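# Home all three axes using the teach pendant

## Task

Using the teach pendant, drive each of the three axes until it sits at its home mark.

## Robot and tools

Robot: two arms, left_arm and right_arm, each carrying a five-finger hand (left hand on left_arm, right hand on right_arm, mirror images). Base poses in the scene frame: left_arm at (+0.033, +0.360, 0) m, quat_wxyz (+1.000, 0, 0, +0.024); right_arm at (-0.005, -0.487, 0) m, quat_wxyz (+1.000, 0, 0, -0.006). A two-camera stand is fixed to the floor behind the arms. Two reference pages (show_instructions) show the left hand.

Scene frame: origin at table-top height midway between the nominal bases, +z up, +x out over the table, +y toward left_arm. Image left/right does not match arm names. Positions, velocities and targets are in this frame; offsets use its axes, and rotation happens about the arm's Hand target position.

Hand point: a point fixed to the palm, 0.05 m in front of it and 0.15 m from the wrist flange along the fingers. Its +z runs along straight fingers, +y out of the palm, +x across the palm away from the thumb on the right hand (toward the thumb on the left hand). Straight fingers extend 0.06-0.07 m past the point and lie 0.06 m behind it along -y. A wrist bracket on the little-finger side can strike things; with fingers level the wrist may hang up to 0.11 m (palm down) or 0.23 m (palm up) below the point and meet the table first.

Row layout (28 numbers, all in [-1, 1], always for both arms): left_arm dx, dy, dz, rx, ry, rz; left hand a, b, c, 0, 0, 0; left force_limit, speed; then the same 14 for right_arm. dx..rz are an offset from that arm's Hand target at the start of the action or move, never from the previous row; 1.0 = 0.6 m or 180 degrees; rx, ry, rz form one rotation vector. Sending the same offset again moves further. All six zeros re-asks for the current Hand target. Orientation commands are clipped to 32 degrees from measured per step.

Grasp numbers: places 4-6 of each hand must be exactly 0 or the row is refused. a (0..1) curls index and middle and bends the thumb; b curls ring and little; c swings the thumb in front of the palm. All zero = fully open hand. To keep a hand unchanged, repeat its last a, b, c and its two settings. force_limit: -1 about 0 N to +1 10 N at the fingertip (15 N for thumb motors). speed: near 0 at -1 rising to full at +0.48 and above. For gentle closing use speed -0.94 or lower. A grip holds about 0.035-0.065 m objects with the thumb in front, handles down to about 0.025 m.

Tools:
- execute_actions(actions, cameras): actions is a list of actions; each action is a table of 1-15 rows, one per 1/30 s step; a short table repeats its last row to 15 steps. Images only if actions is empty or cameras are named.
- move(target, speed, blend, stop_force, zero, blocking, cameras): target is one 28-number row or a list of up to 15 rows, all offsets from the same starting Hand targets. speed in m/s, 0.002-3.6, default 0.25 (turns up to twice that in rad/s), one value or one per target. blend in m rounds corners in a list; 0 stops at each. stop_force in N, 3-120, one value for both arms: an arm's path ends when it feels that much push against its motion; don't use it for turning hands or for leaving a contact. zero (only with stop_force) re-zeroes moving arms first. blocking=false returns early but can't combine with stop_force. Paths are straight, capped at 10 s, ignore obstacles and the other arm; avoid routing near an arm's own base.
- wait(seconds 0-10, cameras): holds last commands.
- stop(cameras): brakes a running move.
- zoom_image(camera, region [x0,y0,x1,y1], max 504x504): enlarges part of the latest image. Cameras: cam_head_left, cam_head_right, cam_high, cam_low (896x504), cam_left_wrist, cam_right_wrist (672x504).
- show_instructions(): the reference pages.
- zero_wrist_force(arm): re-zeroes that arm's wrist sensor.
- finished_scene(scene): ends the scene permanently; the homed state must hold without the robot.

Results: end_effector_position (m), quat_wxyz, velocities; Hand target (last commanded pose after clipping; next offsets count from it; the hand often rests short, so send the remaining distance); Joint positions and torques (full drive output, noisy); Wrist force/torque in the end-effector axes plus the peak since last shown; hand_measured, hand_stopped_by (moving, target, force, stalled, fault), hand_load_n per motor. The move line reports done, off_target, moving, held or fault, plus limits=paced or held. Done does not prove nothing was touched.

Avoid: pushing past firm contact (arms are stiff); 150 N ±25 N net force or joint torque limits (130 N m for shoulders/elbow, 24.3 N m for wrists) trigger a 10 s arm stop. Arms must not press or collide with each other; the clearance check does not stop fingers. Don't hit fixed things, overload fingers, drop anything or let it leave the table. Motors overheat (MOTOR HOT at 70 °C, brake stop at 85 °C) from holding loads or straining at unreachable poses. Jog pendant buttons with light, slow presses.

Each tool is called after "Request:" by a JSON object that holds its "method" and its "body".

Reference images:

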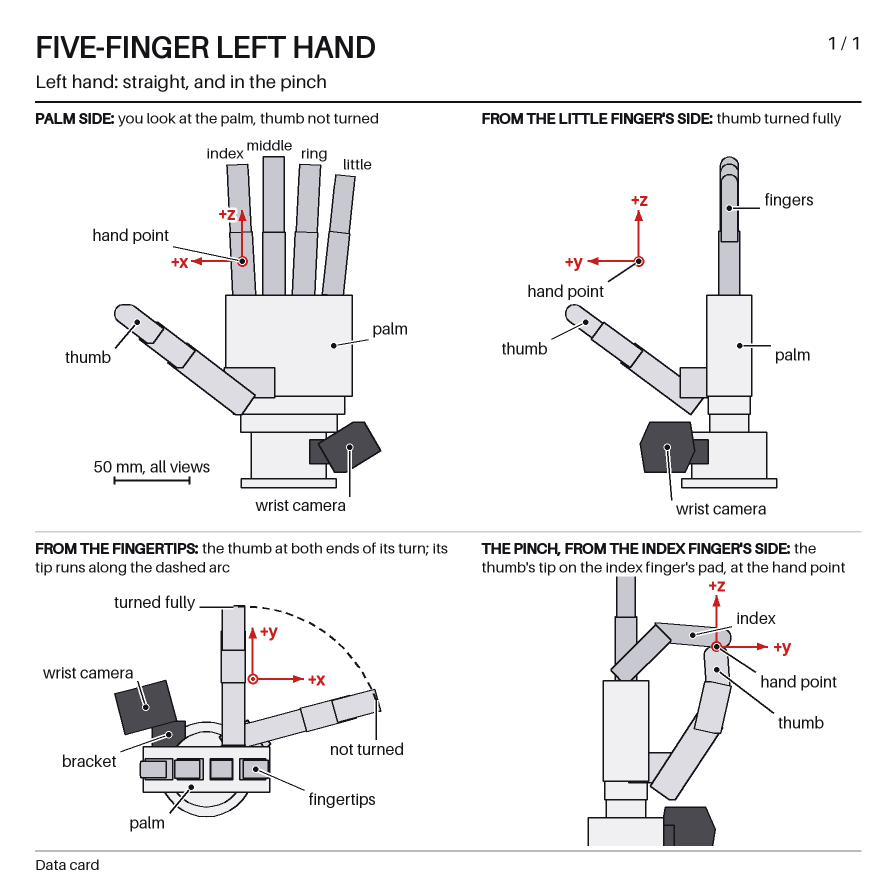

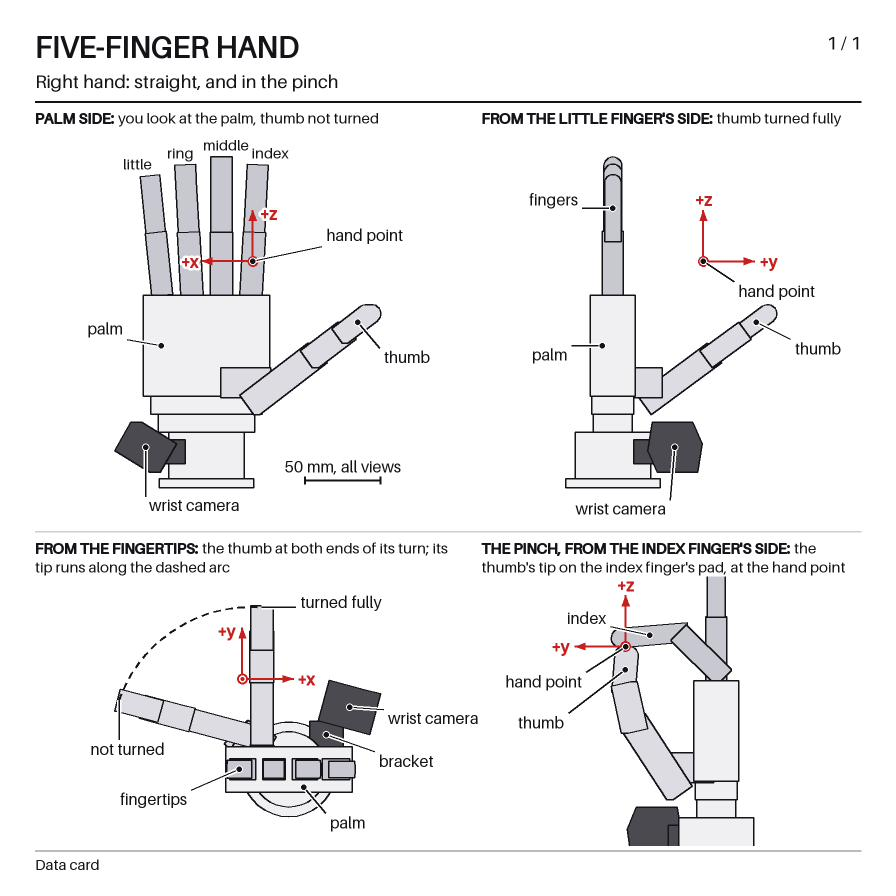

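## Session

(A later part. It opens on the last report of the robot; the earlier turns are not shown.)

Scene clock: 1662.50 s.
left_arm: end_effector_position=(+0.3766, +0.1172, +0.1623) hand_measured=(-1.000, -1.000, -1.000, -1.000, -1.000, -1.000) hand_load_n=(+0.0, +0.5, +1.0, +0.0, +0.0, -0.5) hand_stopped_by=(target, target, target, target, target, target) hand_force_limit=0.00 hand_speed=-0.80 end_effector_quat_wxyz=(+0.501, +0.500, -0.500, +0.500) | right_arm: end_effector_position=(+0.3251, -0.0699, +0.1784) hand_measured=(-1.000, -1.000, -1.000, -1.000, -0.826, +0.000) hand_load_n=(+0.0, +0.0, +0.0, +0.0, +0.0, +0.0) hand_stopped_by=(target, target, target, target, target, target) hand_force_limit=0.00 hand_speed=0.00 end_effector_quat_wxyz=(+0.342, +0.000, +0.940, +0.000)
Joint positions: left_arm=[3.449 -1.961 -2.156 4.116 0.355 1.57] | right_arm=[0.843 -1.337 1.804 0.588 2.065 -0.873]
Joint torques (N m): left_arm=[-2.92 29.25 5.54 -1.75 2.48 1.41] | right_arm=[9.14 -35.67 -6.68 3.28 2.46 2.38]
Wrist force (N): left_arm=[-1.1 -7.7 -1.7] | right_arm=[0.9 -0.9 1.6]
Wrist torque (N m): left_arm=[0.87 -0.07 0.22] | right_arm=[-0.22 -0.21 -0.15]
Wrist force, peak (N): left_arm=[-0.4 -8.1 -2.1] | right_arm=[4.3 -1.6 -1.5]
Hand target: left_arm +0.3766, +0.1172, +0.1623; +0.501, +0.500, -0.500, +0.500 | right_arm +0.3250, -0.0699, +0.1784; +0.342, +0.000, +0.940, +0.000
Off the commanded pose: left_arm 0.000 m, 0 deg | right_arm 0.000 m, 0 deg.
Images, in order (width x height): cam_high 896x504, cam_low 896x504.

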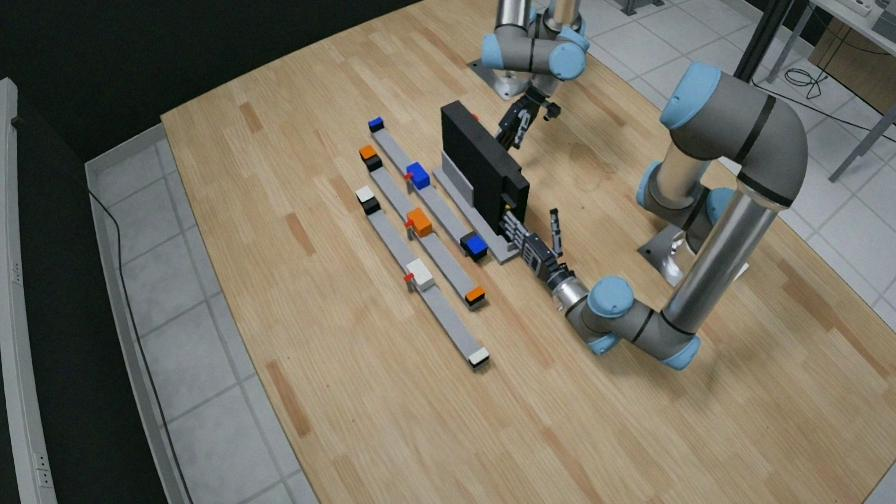

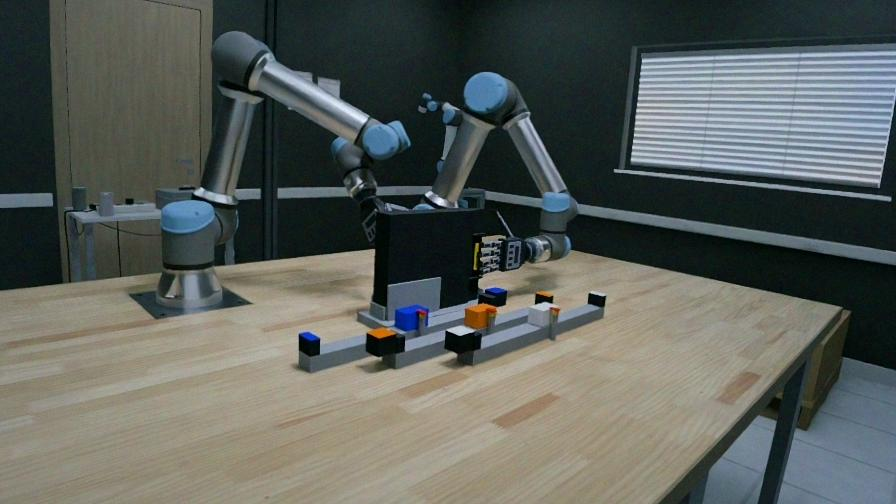

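Request:
{"method": "move", "body": {"target": [[0,0,0,0,0,0, 0,0,0,0,0,0, 0.0, -0.8, -0.0917,0,0.1193,0,0,0, 0,0,0.5,0,0,0, 0.0, 0.0],[0,0,0,0,0,0, 0,0,0,0,0,0, 0.0, -0.8, 0.0083,-0.1333,0.4693,0,0.1389,0, 0,0,0.5,0,0,0, 0.0, 0.0],[0,0,0,0,0,0, 0,0,0,0,0,0, 0.0, -0.8, 0.2383,-0.2417,0.3293,0,0.2778,0, 0,0,0.5,0,0,0, 0.0, 0.0]], "speed": 0.2, "blend": [0.03,0.03,0], "cameras": ["cam_right_wrist"]}}

Request:
{"method": "zoom_image", "body": {"camera": "cam_right_wrist", "region": [250, 165, 310, 215]}}

Request:
{"method": "zoom_image", "body": {"camera": "cam_right_wrist", "region": [350, 240, 410, 290]}}

Request:
{"method": "move", "body": {"target": [0,0,0,0,0,0, 0,0,0,0,0,0, 0.0, -0.8, 0,0.1767,0,0,0,0, 0,0,0.5,0,0,0, 0.0, 0.0], "speed": 0.15, "cameras": ["cam_right_wrist"]}}

Request:
{"method": "zoom_image", "body": {"camera": "cam_right_wrist", "region": [255, 225, 315, 275]}}

Request:
{"method": "zoom_image", "body": {"camera": "cam_right_wrist", "region": [345, 295, 405, 345]}}

Scene clock: 1693.10 s.
left_arm: end_effector_position=(+0.3766, +0.1172, +0.1623) hand_measured=(-1.000, -1.000, -1.000, -1.000, -1.000, -1.000) hand_load_n=(+0.0, +0.5, +1.0, +0.0, +0.0, +0.0) hand_stopped_by=(target, target, target, target, target, target) hand_force_limit=0.00 hand_speed=-0.80 end_effector_quat_wxyz=(+0.501, +0.500, -0.500, +0.500) | right_arm: end_effector_position=(+0.4679, -0.2149, +0.3760) hand_measured=(-1.000, -1.000, -1.000, -1.000, -0.826, +0.000) hand_load_n=(+0.0, +0.0, +0.0, +0.0, +0.0, +0.0) hand_stopped_by=(target, target, target, target, target, target) hand_force_limit=0.00 hand_speed=0.00 end_effector_quat_wxyz=(-0.087, +0.000, +0.996, +0.000)
Joint positions: left_arm=[3.449 -1.961 -2.156 4.116 0.355 1.57] | right_arm=[0.169 -0.999 0.766 1.976 1.543 -1.416]
Joint torques (N m): left_arm=[-4.45 29.61 5.8 -1.94 2.4 1.31] | right_arm=[-8.46 -28.33 -22.94 4.49 1.66 -2.4]
Wrist force (N): left_arm=[-1.3 -7.8 -1.8] | right_arm=[0.3 -0.6 1.3]
Wrist torque (N m): left_arm=[0.85 -0.05 0.22] | right_arm=[-0.19 -0.07 -0.04]
Wrist force, peak (N): left_arm=[-0.5 -8.2 -2.0] | right_arm=[0.8 -0.9 2.4]
Hand target: left_arm +0.3766, +0.1172, +0.1623; +0.501, +0.500, -0.500, +0.500 | right_arm +0.4680, -0.2149, +0.3760; -0.087, +0.000, +0.996, +0.000
Off the commanded pose: left_arm 0.000 m, 0 deg | right_arm 0.000 m, 0 deg.
move: done
Images, in order (width x height): cam_right_wrist 672x504.

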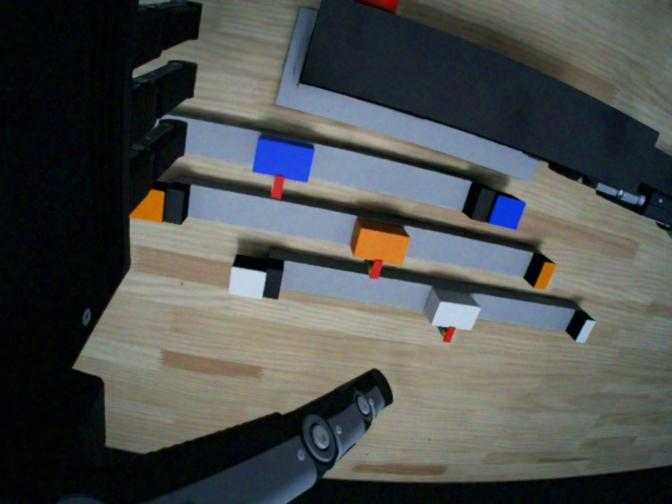

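Scaled by 8.400 from the camera's 672x504 image, which has a finer 960x720 frame.

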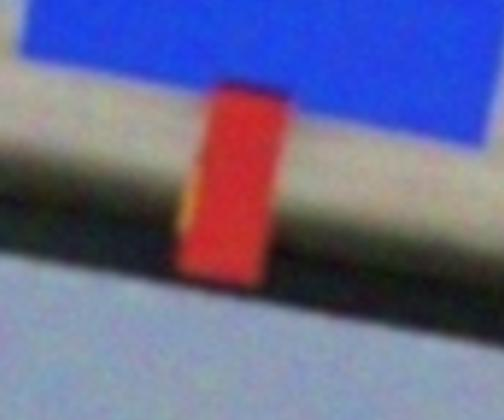

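Scaled by 8.400 from the camera's 672x504 image, which has a finer 960x720 frame.

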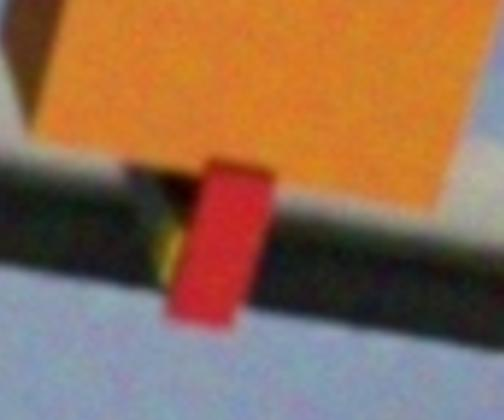

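Scene clock: 1694.63 s.
left_arm: end_effector_position=(+0.3766, +0.1172, +0.1623) hand_measured=(-1.000, -1.000, -1.000, -1.000, -1.000, -1.000) hand_load_n=(+0.0, +0.0, +1.0, +0.0, +0.0, -0.5) hand_stopped_by=(target, target, target, target, target, target) hand_force_limit=0.00 hand_speed=-0.80 end_effector_quat_wxyz=(+0.501, +0.500, -0.500, +0.500) | right_arm: end_effector_position=(+0.4680, -0.1089, +0.3760) hand_measured=(-1.000, -1.000, -1.000, -1.000, -0.826, +0.000) hand_load_n=(+0.0, +0.0, +0.0, +0.0, +0.0, +0.0) hand_stopped_by=(target, target, target, target, target, target) hand_force_limit=0.00 hand_speed=0.00 end_effector_quat_wxyz=(-0.087, +0.000, +0.996, +0.000)
Joint positions: left_arm=[3.449 -1.961 -2.156 4.116 0.355 1.57] | right_arm=[0.36 -0.784 0.395 2.124 1.511 -1.228]
Joint torques (N m): left_arm=[-3.95 29.26 3.63 -1.94 2.26 1.24] | right_arm=[8.31 -32.59 -22.31 4.51 1.64 2.39]
Wrist force (N): left_arm=[-1.3 -7.5 -1.9] | right_arm=[0.4 -0.3 1.2]
Wrist torque (N m): left_arm=[0.89 -0.05 0.21] | right_arm=[-0.16 -0.09 -0.15]
Wrist force, peak (N): left_arm=[-0.3 -8.0 -2.2] | right_arm=[0.4 -1.6 1.0]
Hand target: left_arm +0.3766, +0.1172, +0.1623; +0.501, +0.500, -0.500, +0.500 | right_arm +0.4680, -0.1089, +0.3760; -0.087, +0.000, +0.996, +0.000
Off the commanded pose: left_arm 0.000 m, 0 deg | right_arm 0.000 m, 0 deg.
move: done
Images, in order (width x height): cam_right_wrist 672x504.

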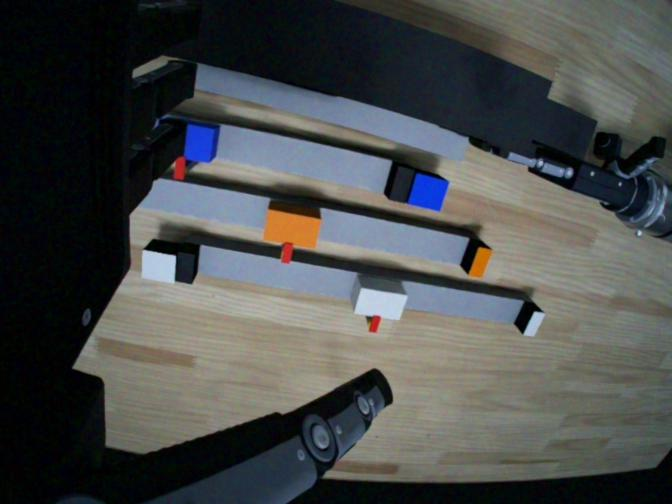

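Scaled by 8.400 from the camera's 672x504 image, which has a finer 960x720 frame.

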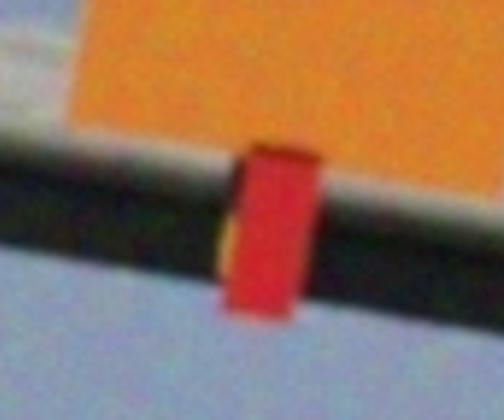

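Scaled by 8.400 from the camera's 672x504 image, which has a finer 960x720 frame.

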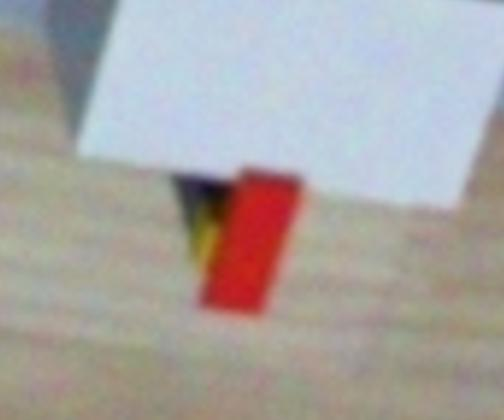

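Request:
{"method": "move", "body": {"target": [[0.0467,0,0,0,0,0, 0,0,0,0,0,0, 0.0, -0.8, 0,0,0,0,0,0, 0,0,0.5,0,0,0, 0.0, 0.0],[0.0467,0.2333,0,0,0,0, 0,0,0,0,0,0, 0.0, -0.8, 0,0,0,0,0,0, 0,0,0.5,0,0,0, 0.0, 0.0]], "speed": 0.08, "cameras": ["all"]}}

Request:
{"method": "zoom_image", "body": {"camera": "cam_high", "region": [390, 160, 440, 210]}}

Request:
{"method": "zoom_image", "body": {"camera": "cam_right_wrist", "region": [255, 225, 315, 275]}}

Request:
{"method": "zoom_image", "body": {"camera": "cam_head_left", "region": [395, 250, 555, 395]}}

Scene clock: 1707.10 s.
left_arm: end_effector_position=(+0.4047, +0.2570, +0.1623) hand_measured=(-1.000, -1.000, -1.000, -1.000, -1.000, -1.000) hand_load_n=(+0.0, +0.0, +0.0, +0.0, +0.0, +0.0) hand_stopped_by=(target, target, target, target, target, target) hand_force_limit=0.00 hand_speed=-0.80 end_effector_quat_wxyz=(+0.501, +0.500, -0.500, +0.500) | right_arm: end_effector_position=(+0.4680, -0.1089, +0.3760) hand_measured=(-1.000, -1.000, -1.000, -1.000, -0.826, +0.000) hand_load_n=(+0.0, +0.0, +0.0, +0.0, +0.0, +0.0) hand_stopped_by=(target, target, target, target, target, target) hand_force_limit=0.00 hand_speed=0.00 end_effector_quat_wxyz=(-0.087, +0.000, +0.996, +0.000)
Joint positions: left_arm=[3.719 -2.048 -2.001 4.048 0.625 1.57] | right_arm=[0.36 -0.784 0.394 2.124 1.511 -1.228]
Joint torques (N m): left_arm=[12.77 20.51 17.17 -3.41 2.31 0.87] | right_arm=[8.37 -34.95 -22.7 4.4 1.67 2.44]
Wrist force (N): left_arm=[-0.7 1.0 -1.4] | right_arm=[0.4 -0.5 1.0]
Wrist torque (N m): left_arm=[0.41 0.06 -0.20] | right_arm=[-0.18 -0.08 -0.16]
Wrist force, peak (N): left_arm=[-0.4 -8.2 -2.1] | right_arm=[0.2 -0.4 1.4]
Hand target: left_arm +0.4047, +0.2571, +0.1623; +0.501, +0.500, -0.500, +0.500 | right_arm +0.4680, -0.1089, +0.3760; -0.087, +0.000, +0.996, +0.000
Off the commanded pose: left_arm 0.000 m, 0 deg | right_arm 0.000 m, 0 deg.
move: done

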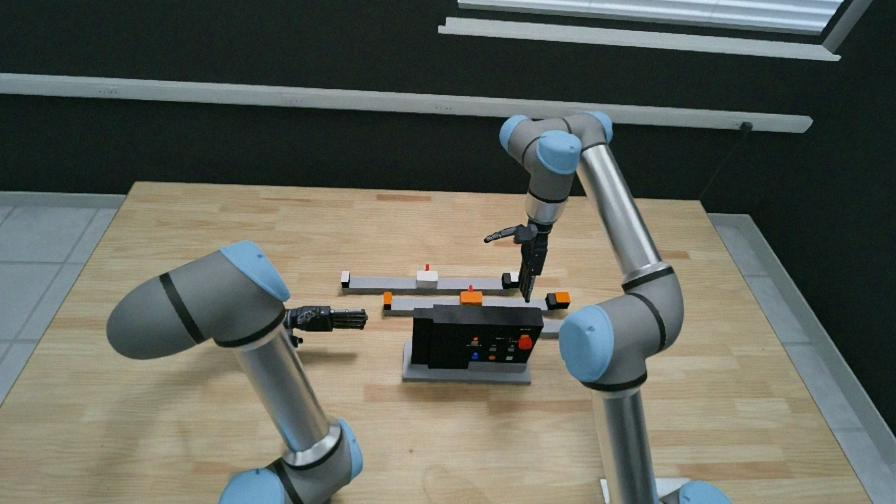

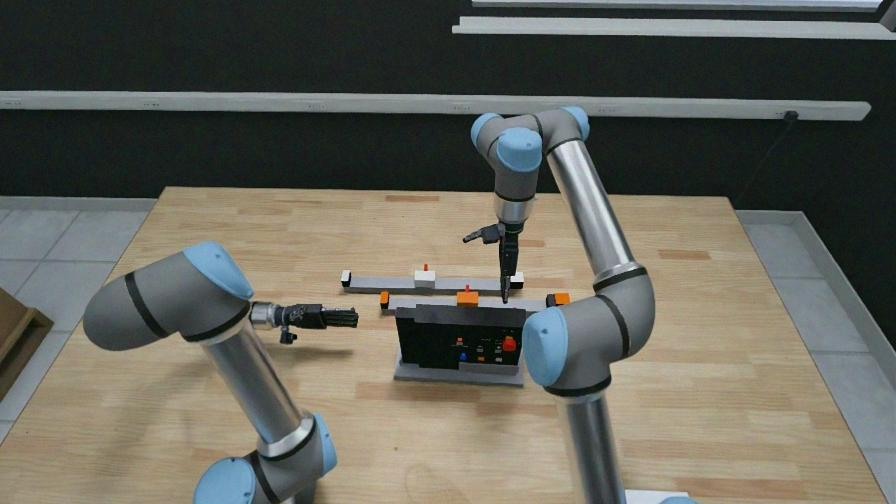

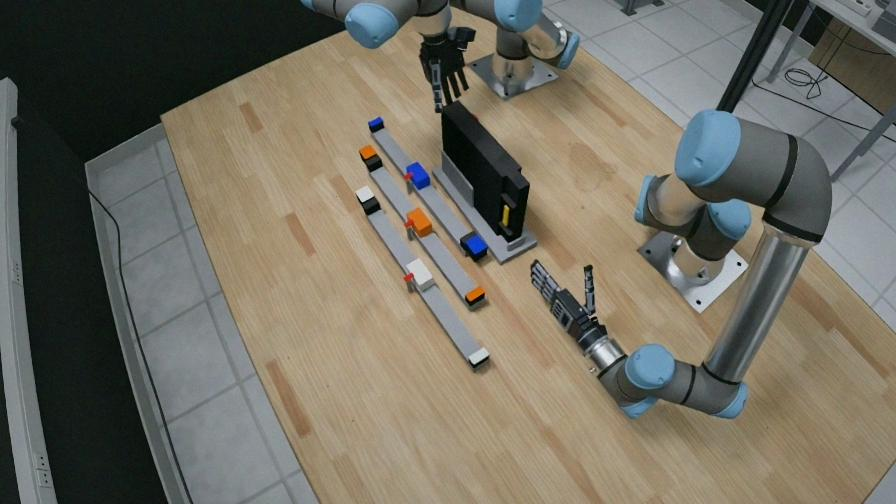

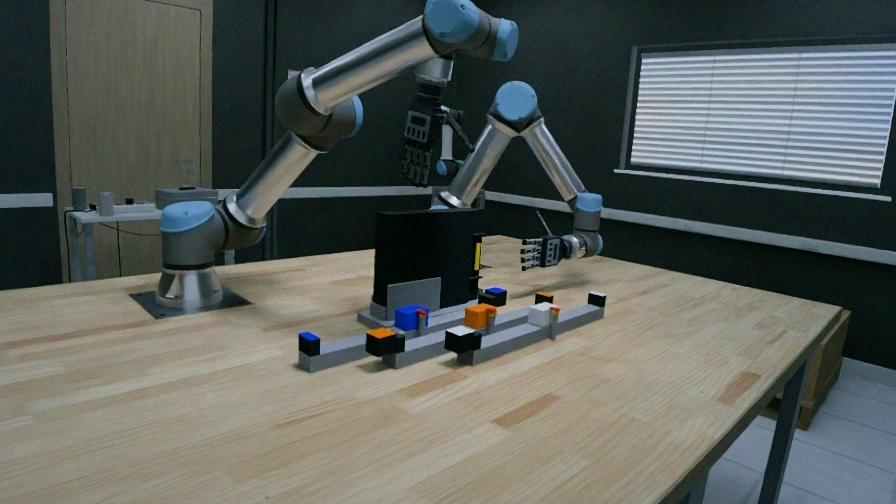

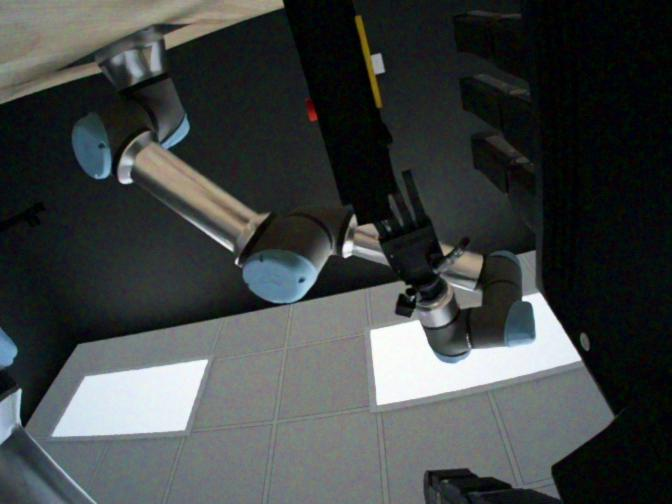

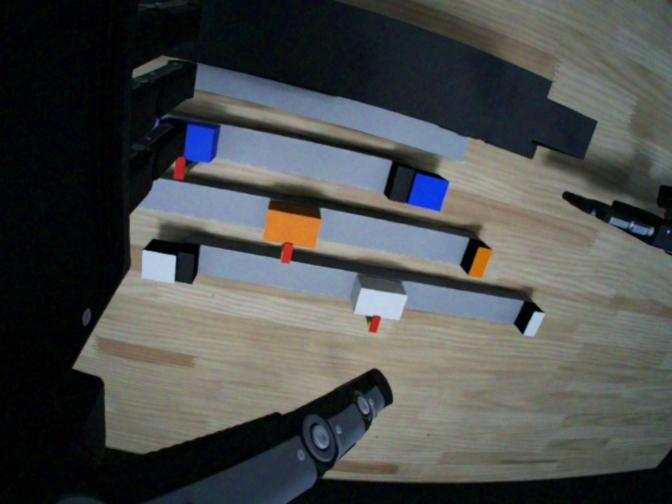

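Scaled by 10.080 from the camera's 896x504 image, which has a finer 1280x720 frame.

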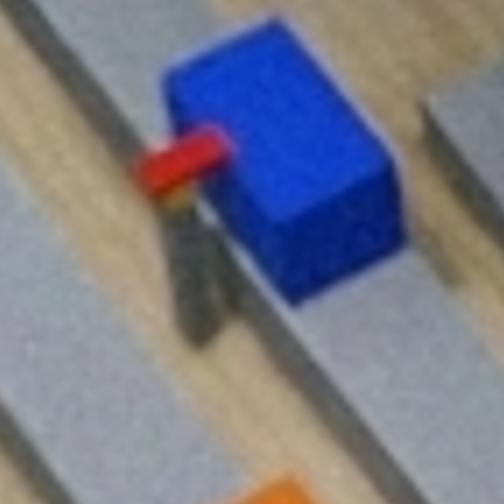

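Scaled by 8.400 from the camera's 672x504 image, which has a finer 960x720 frame.

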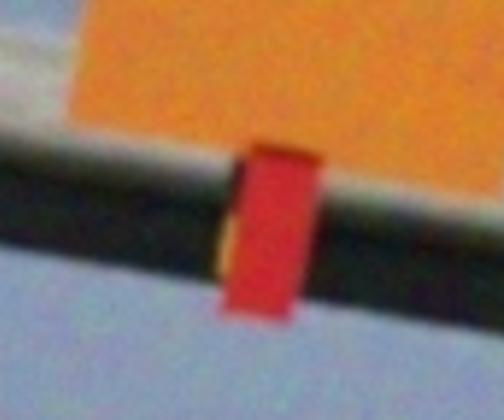

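Scaled by 3.150 from the camera's 896x504 image, which has a finer 1280x720 frame.

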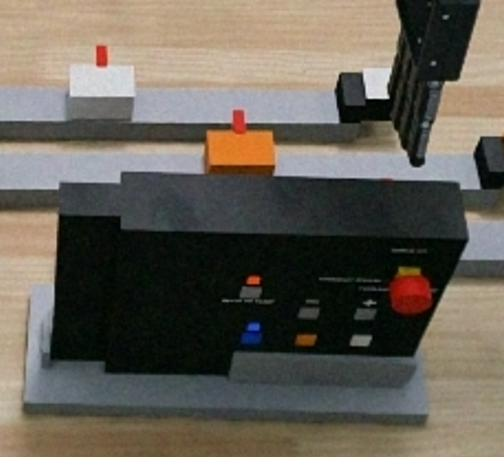

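Request:
{"method": "finished_scene", "body": {}}

The scene is finished: the task was done.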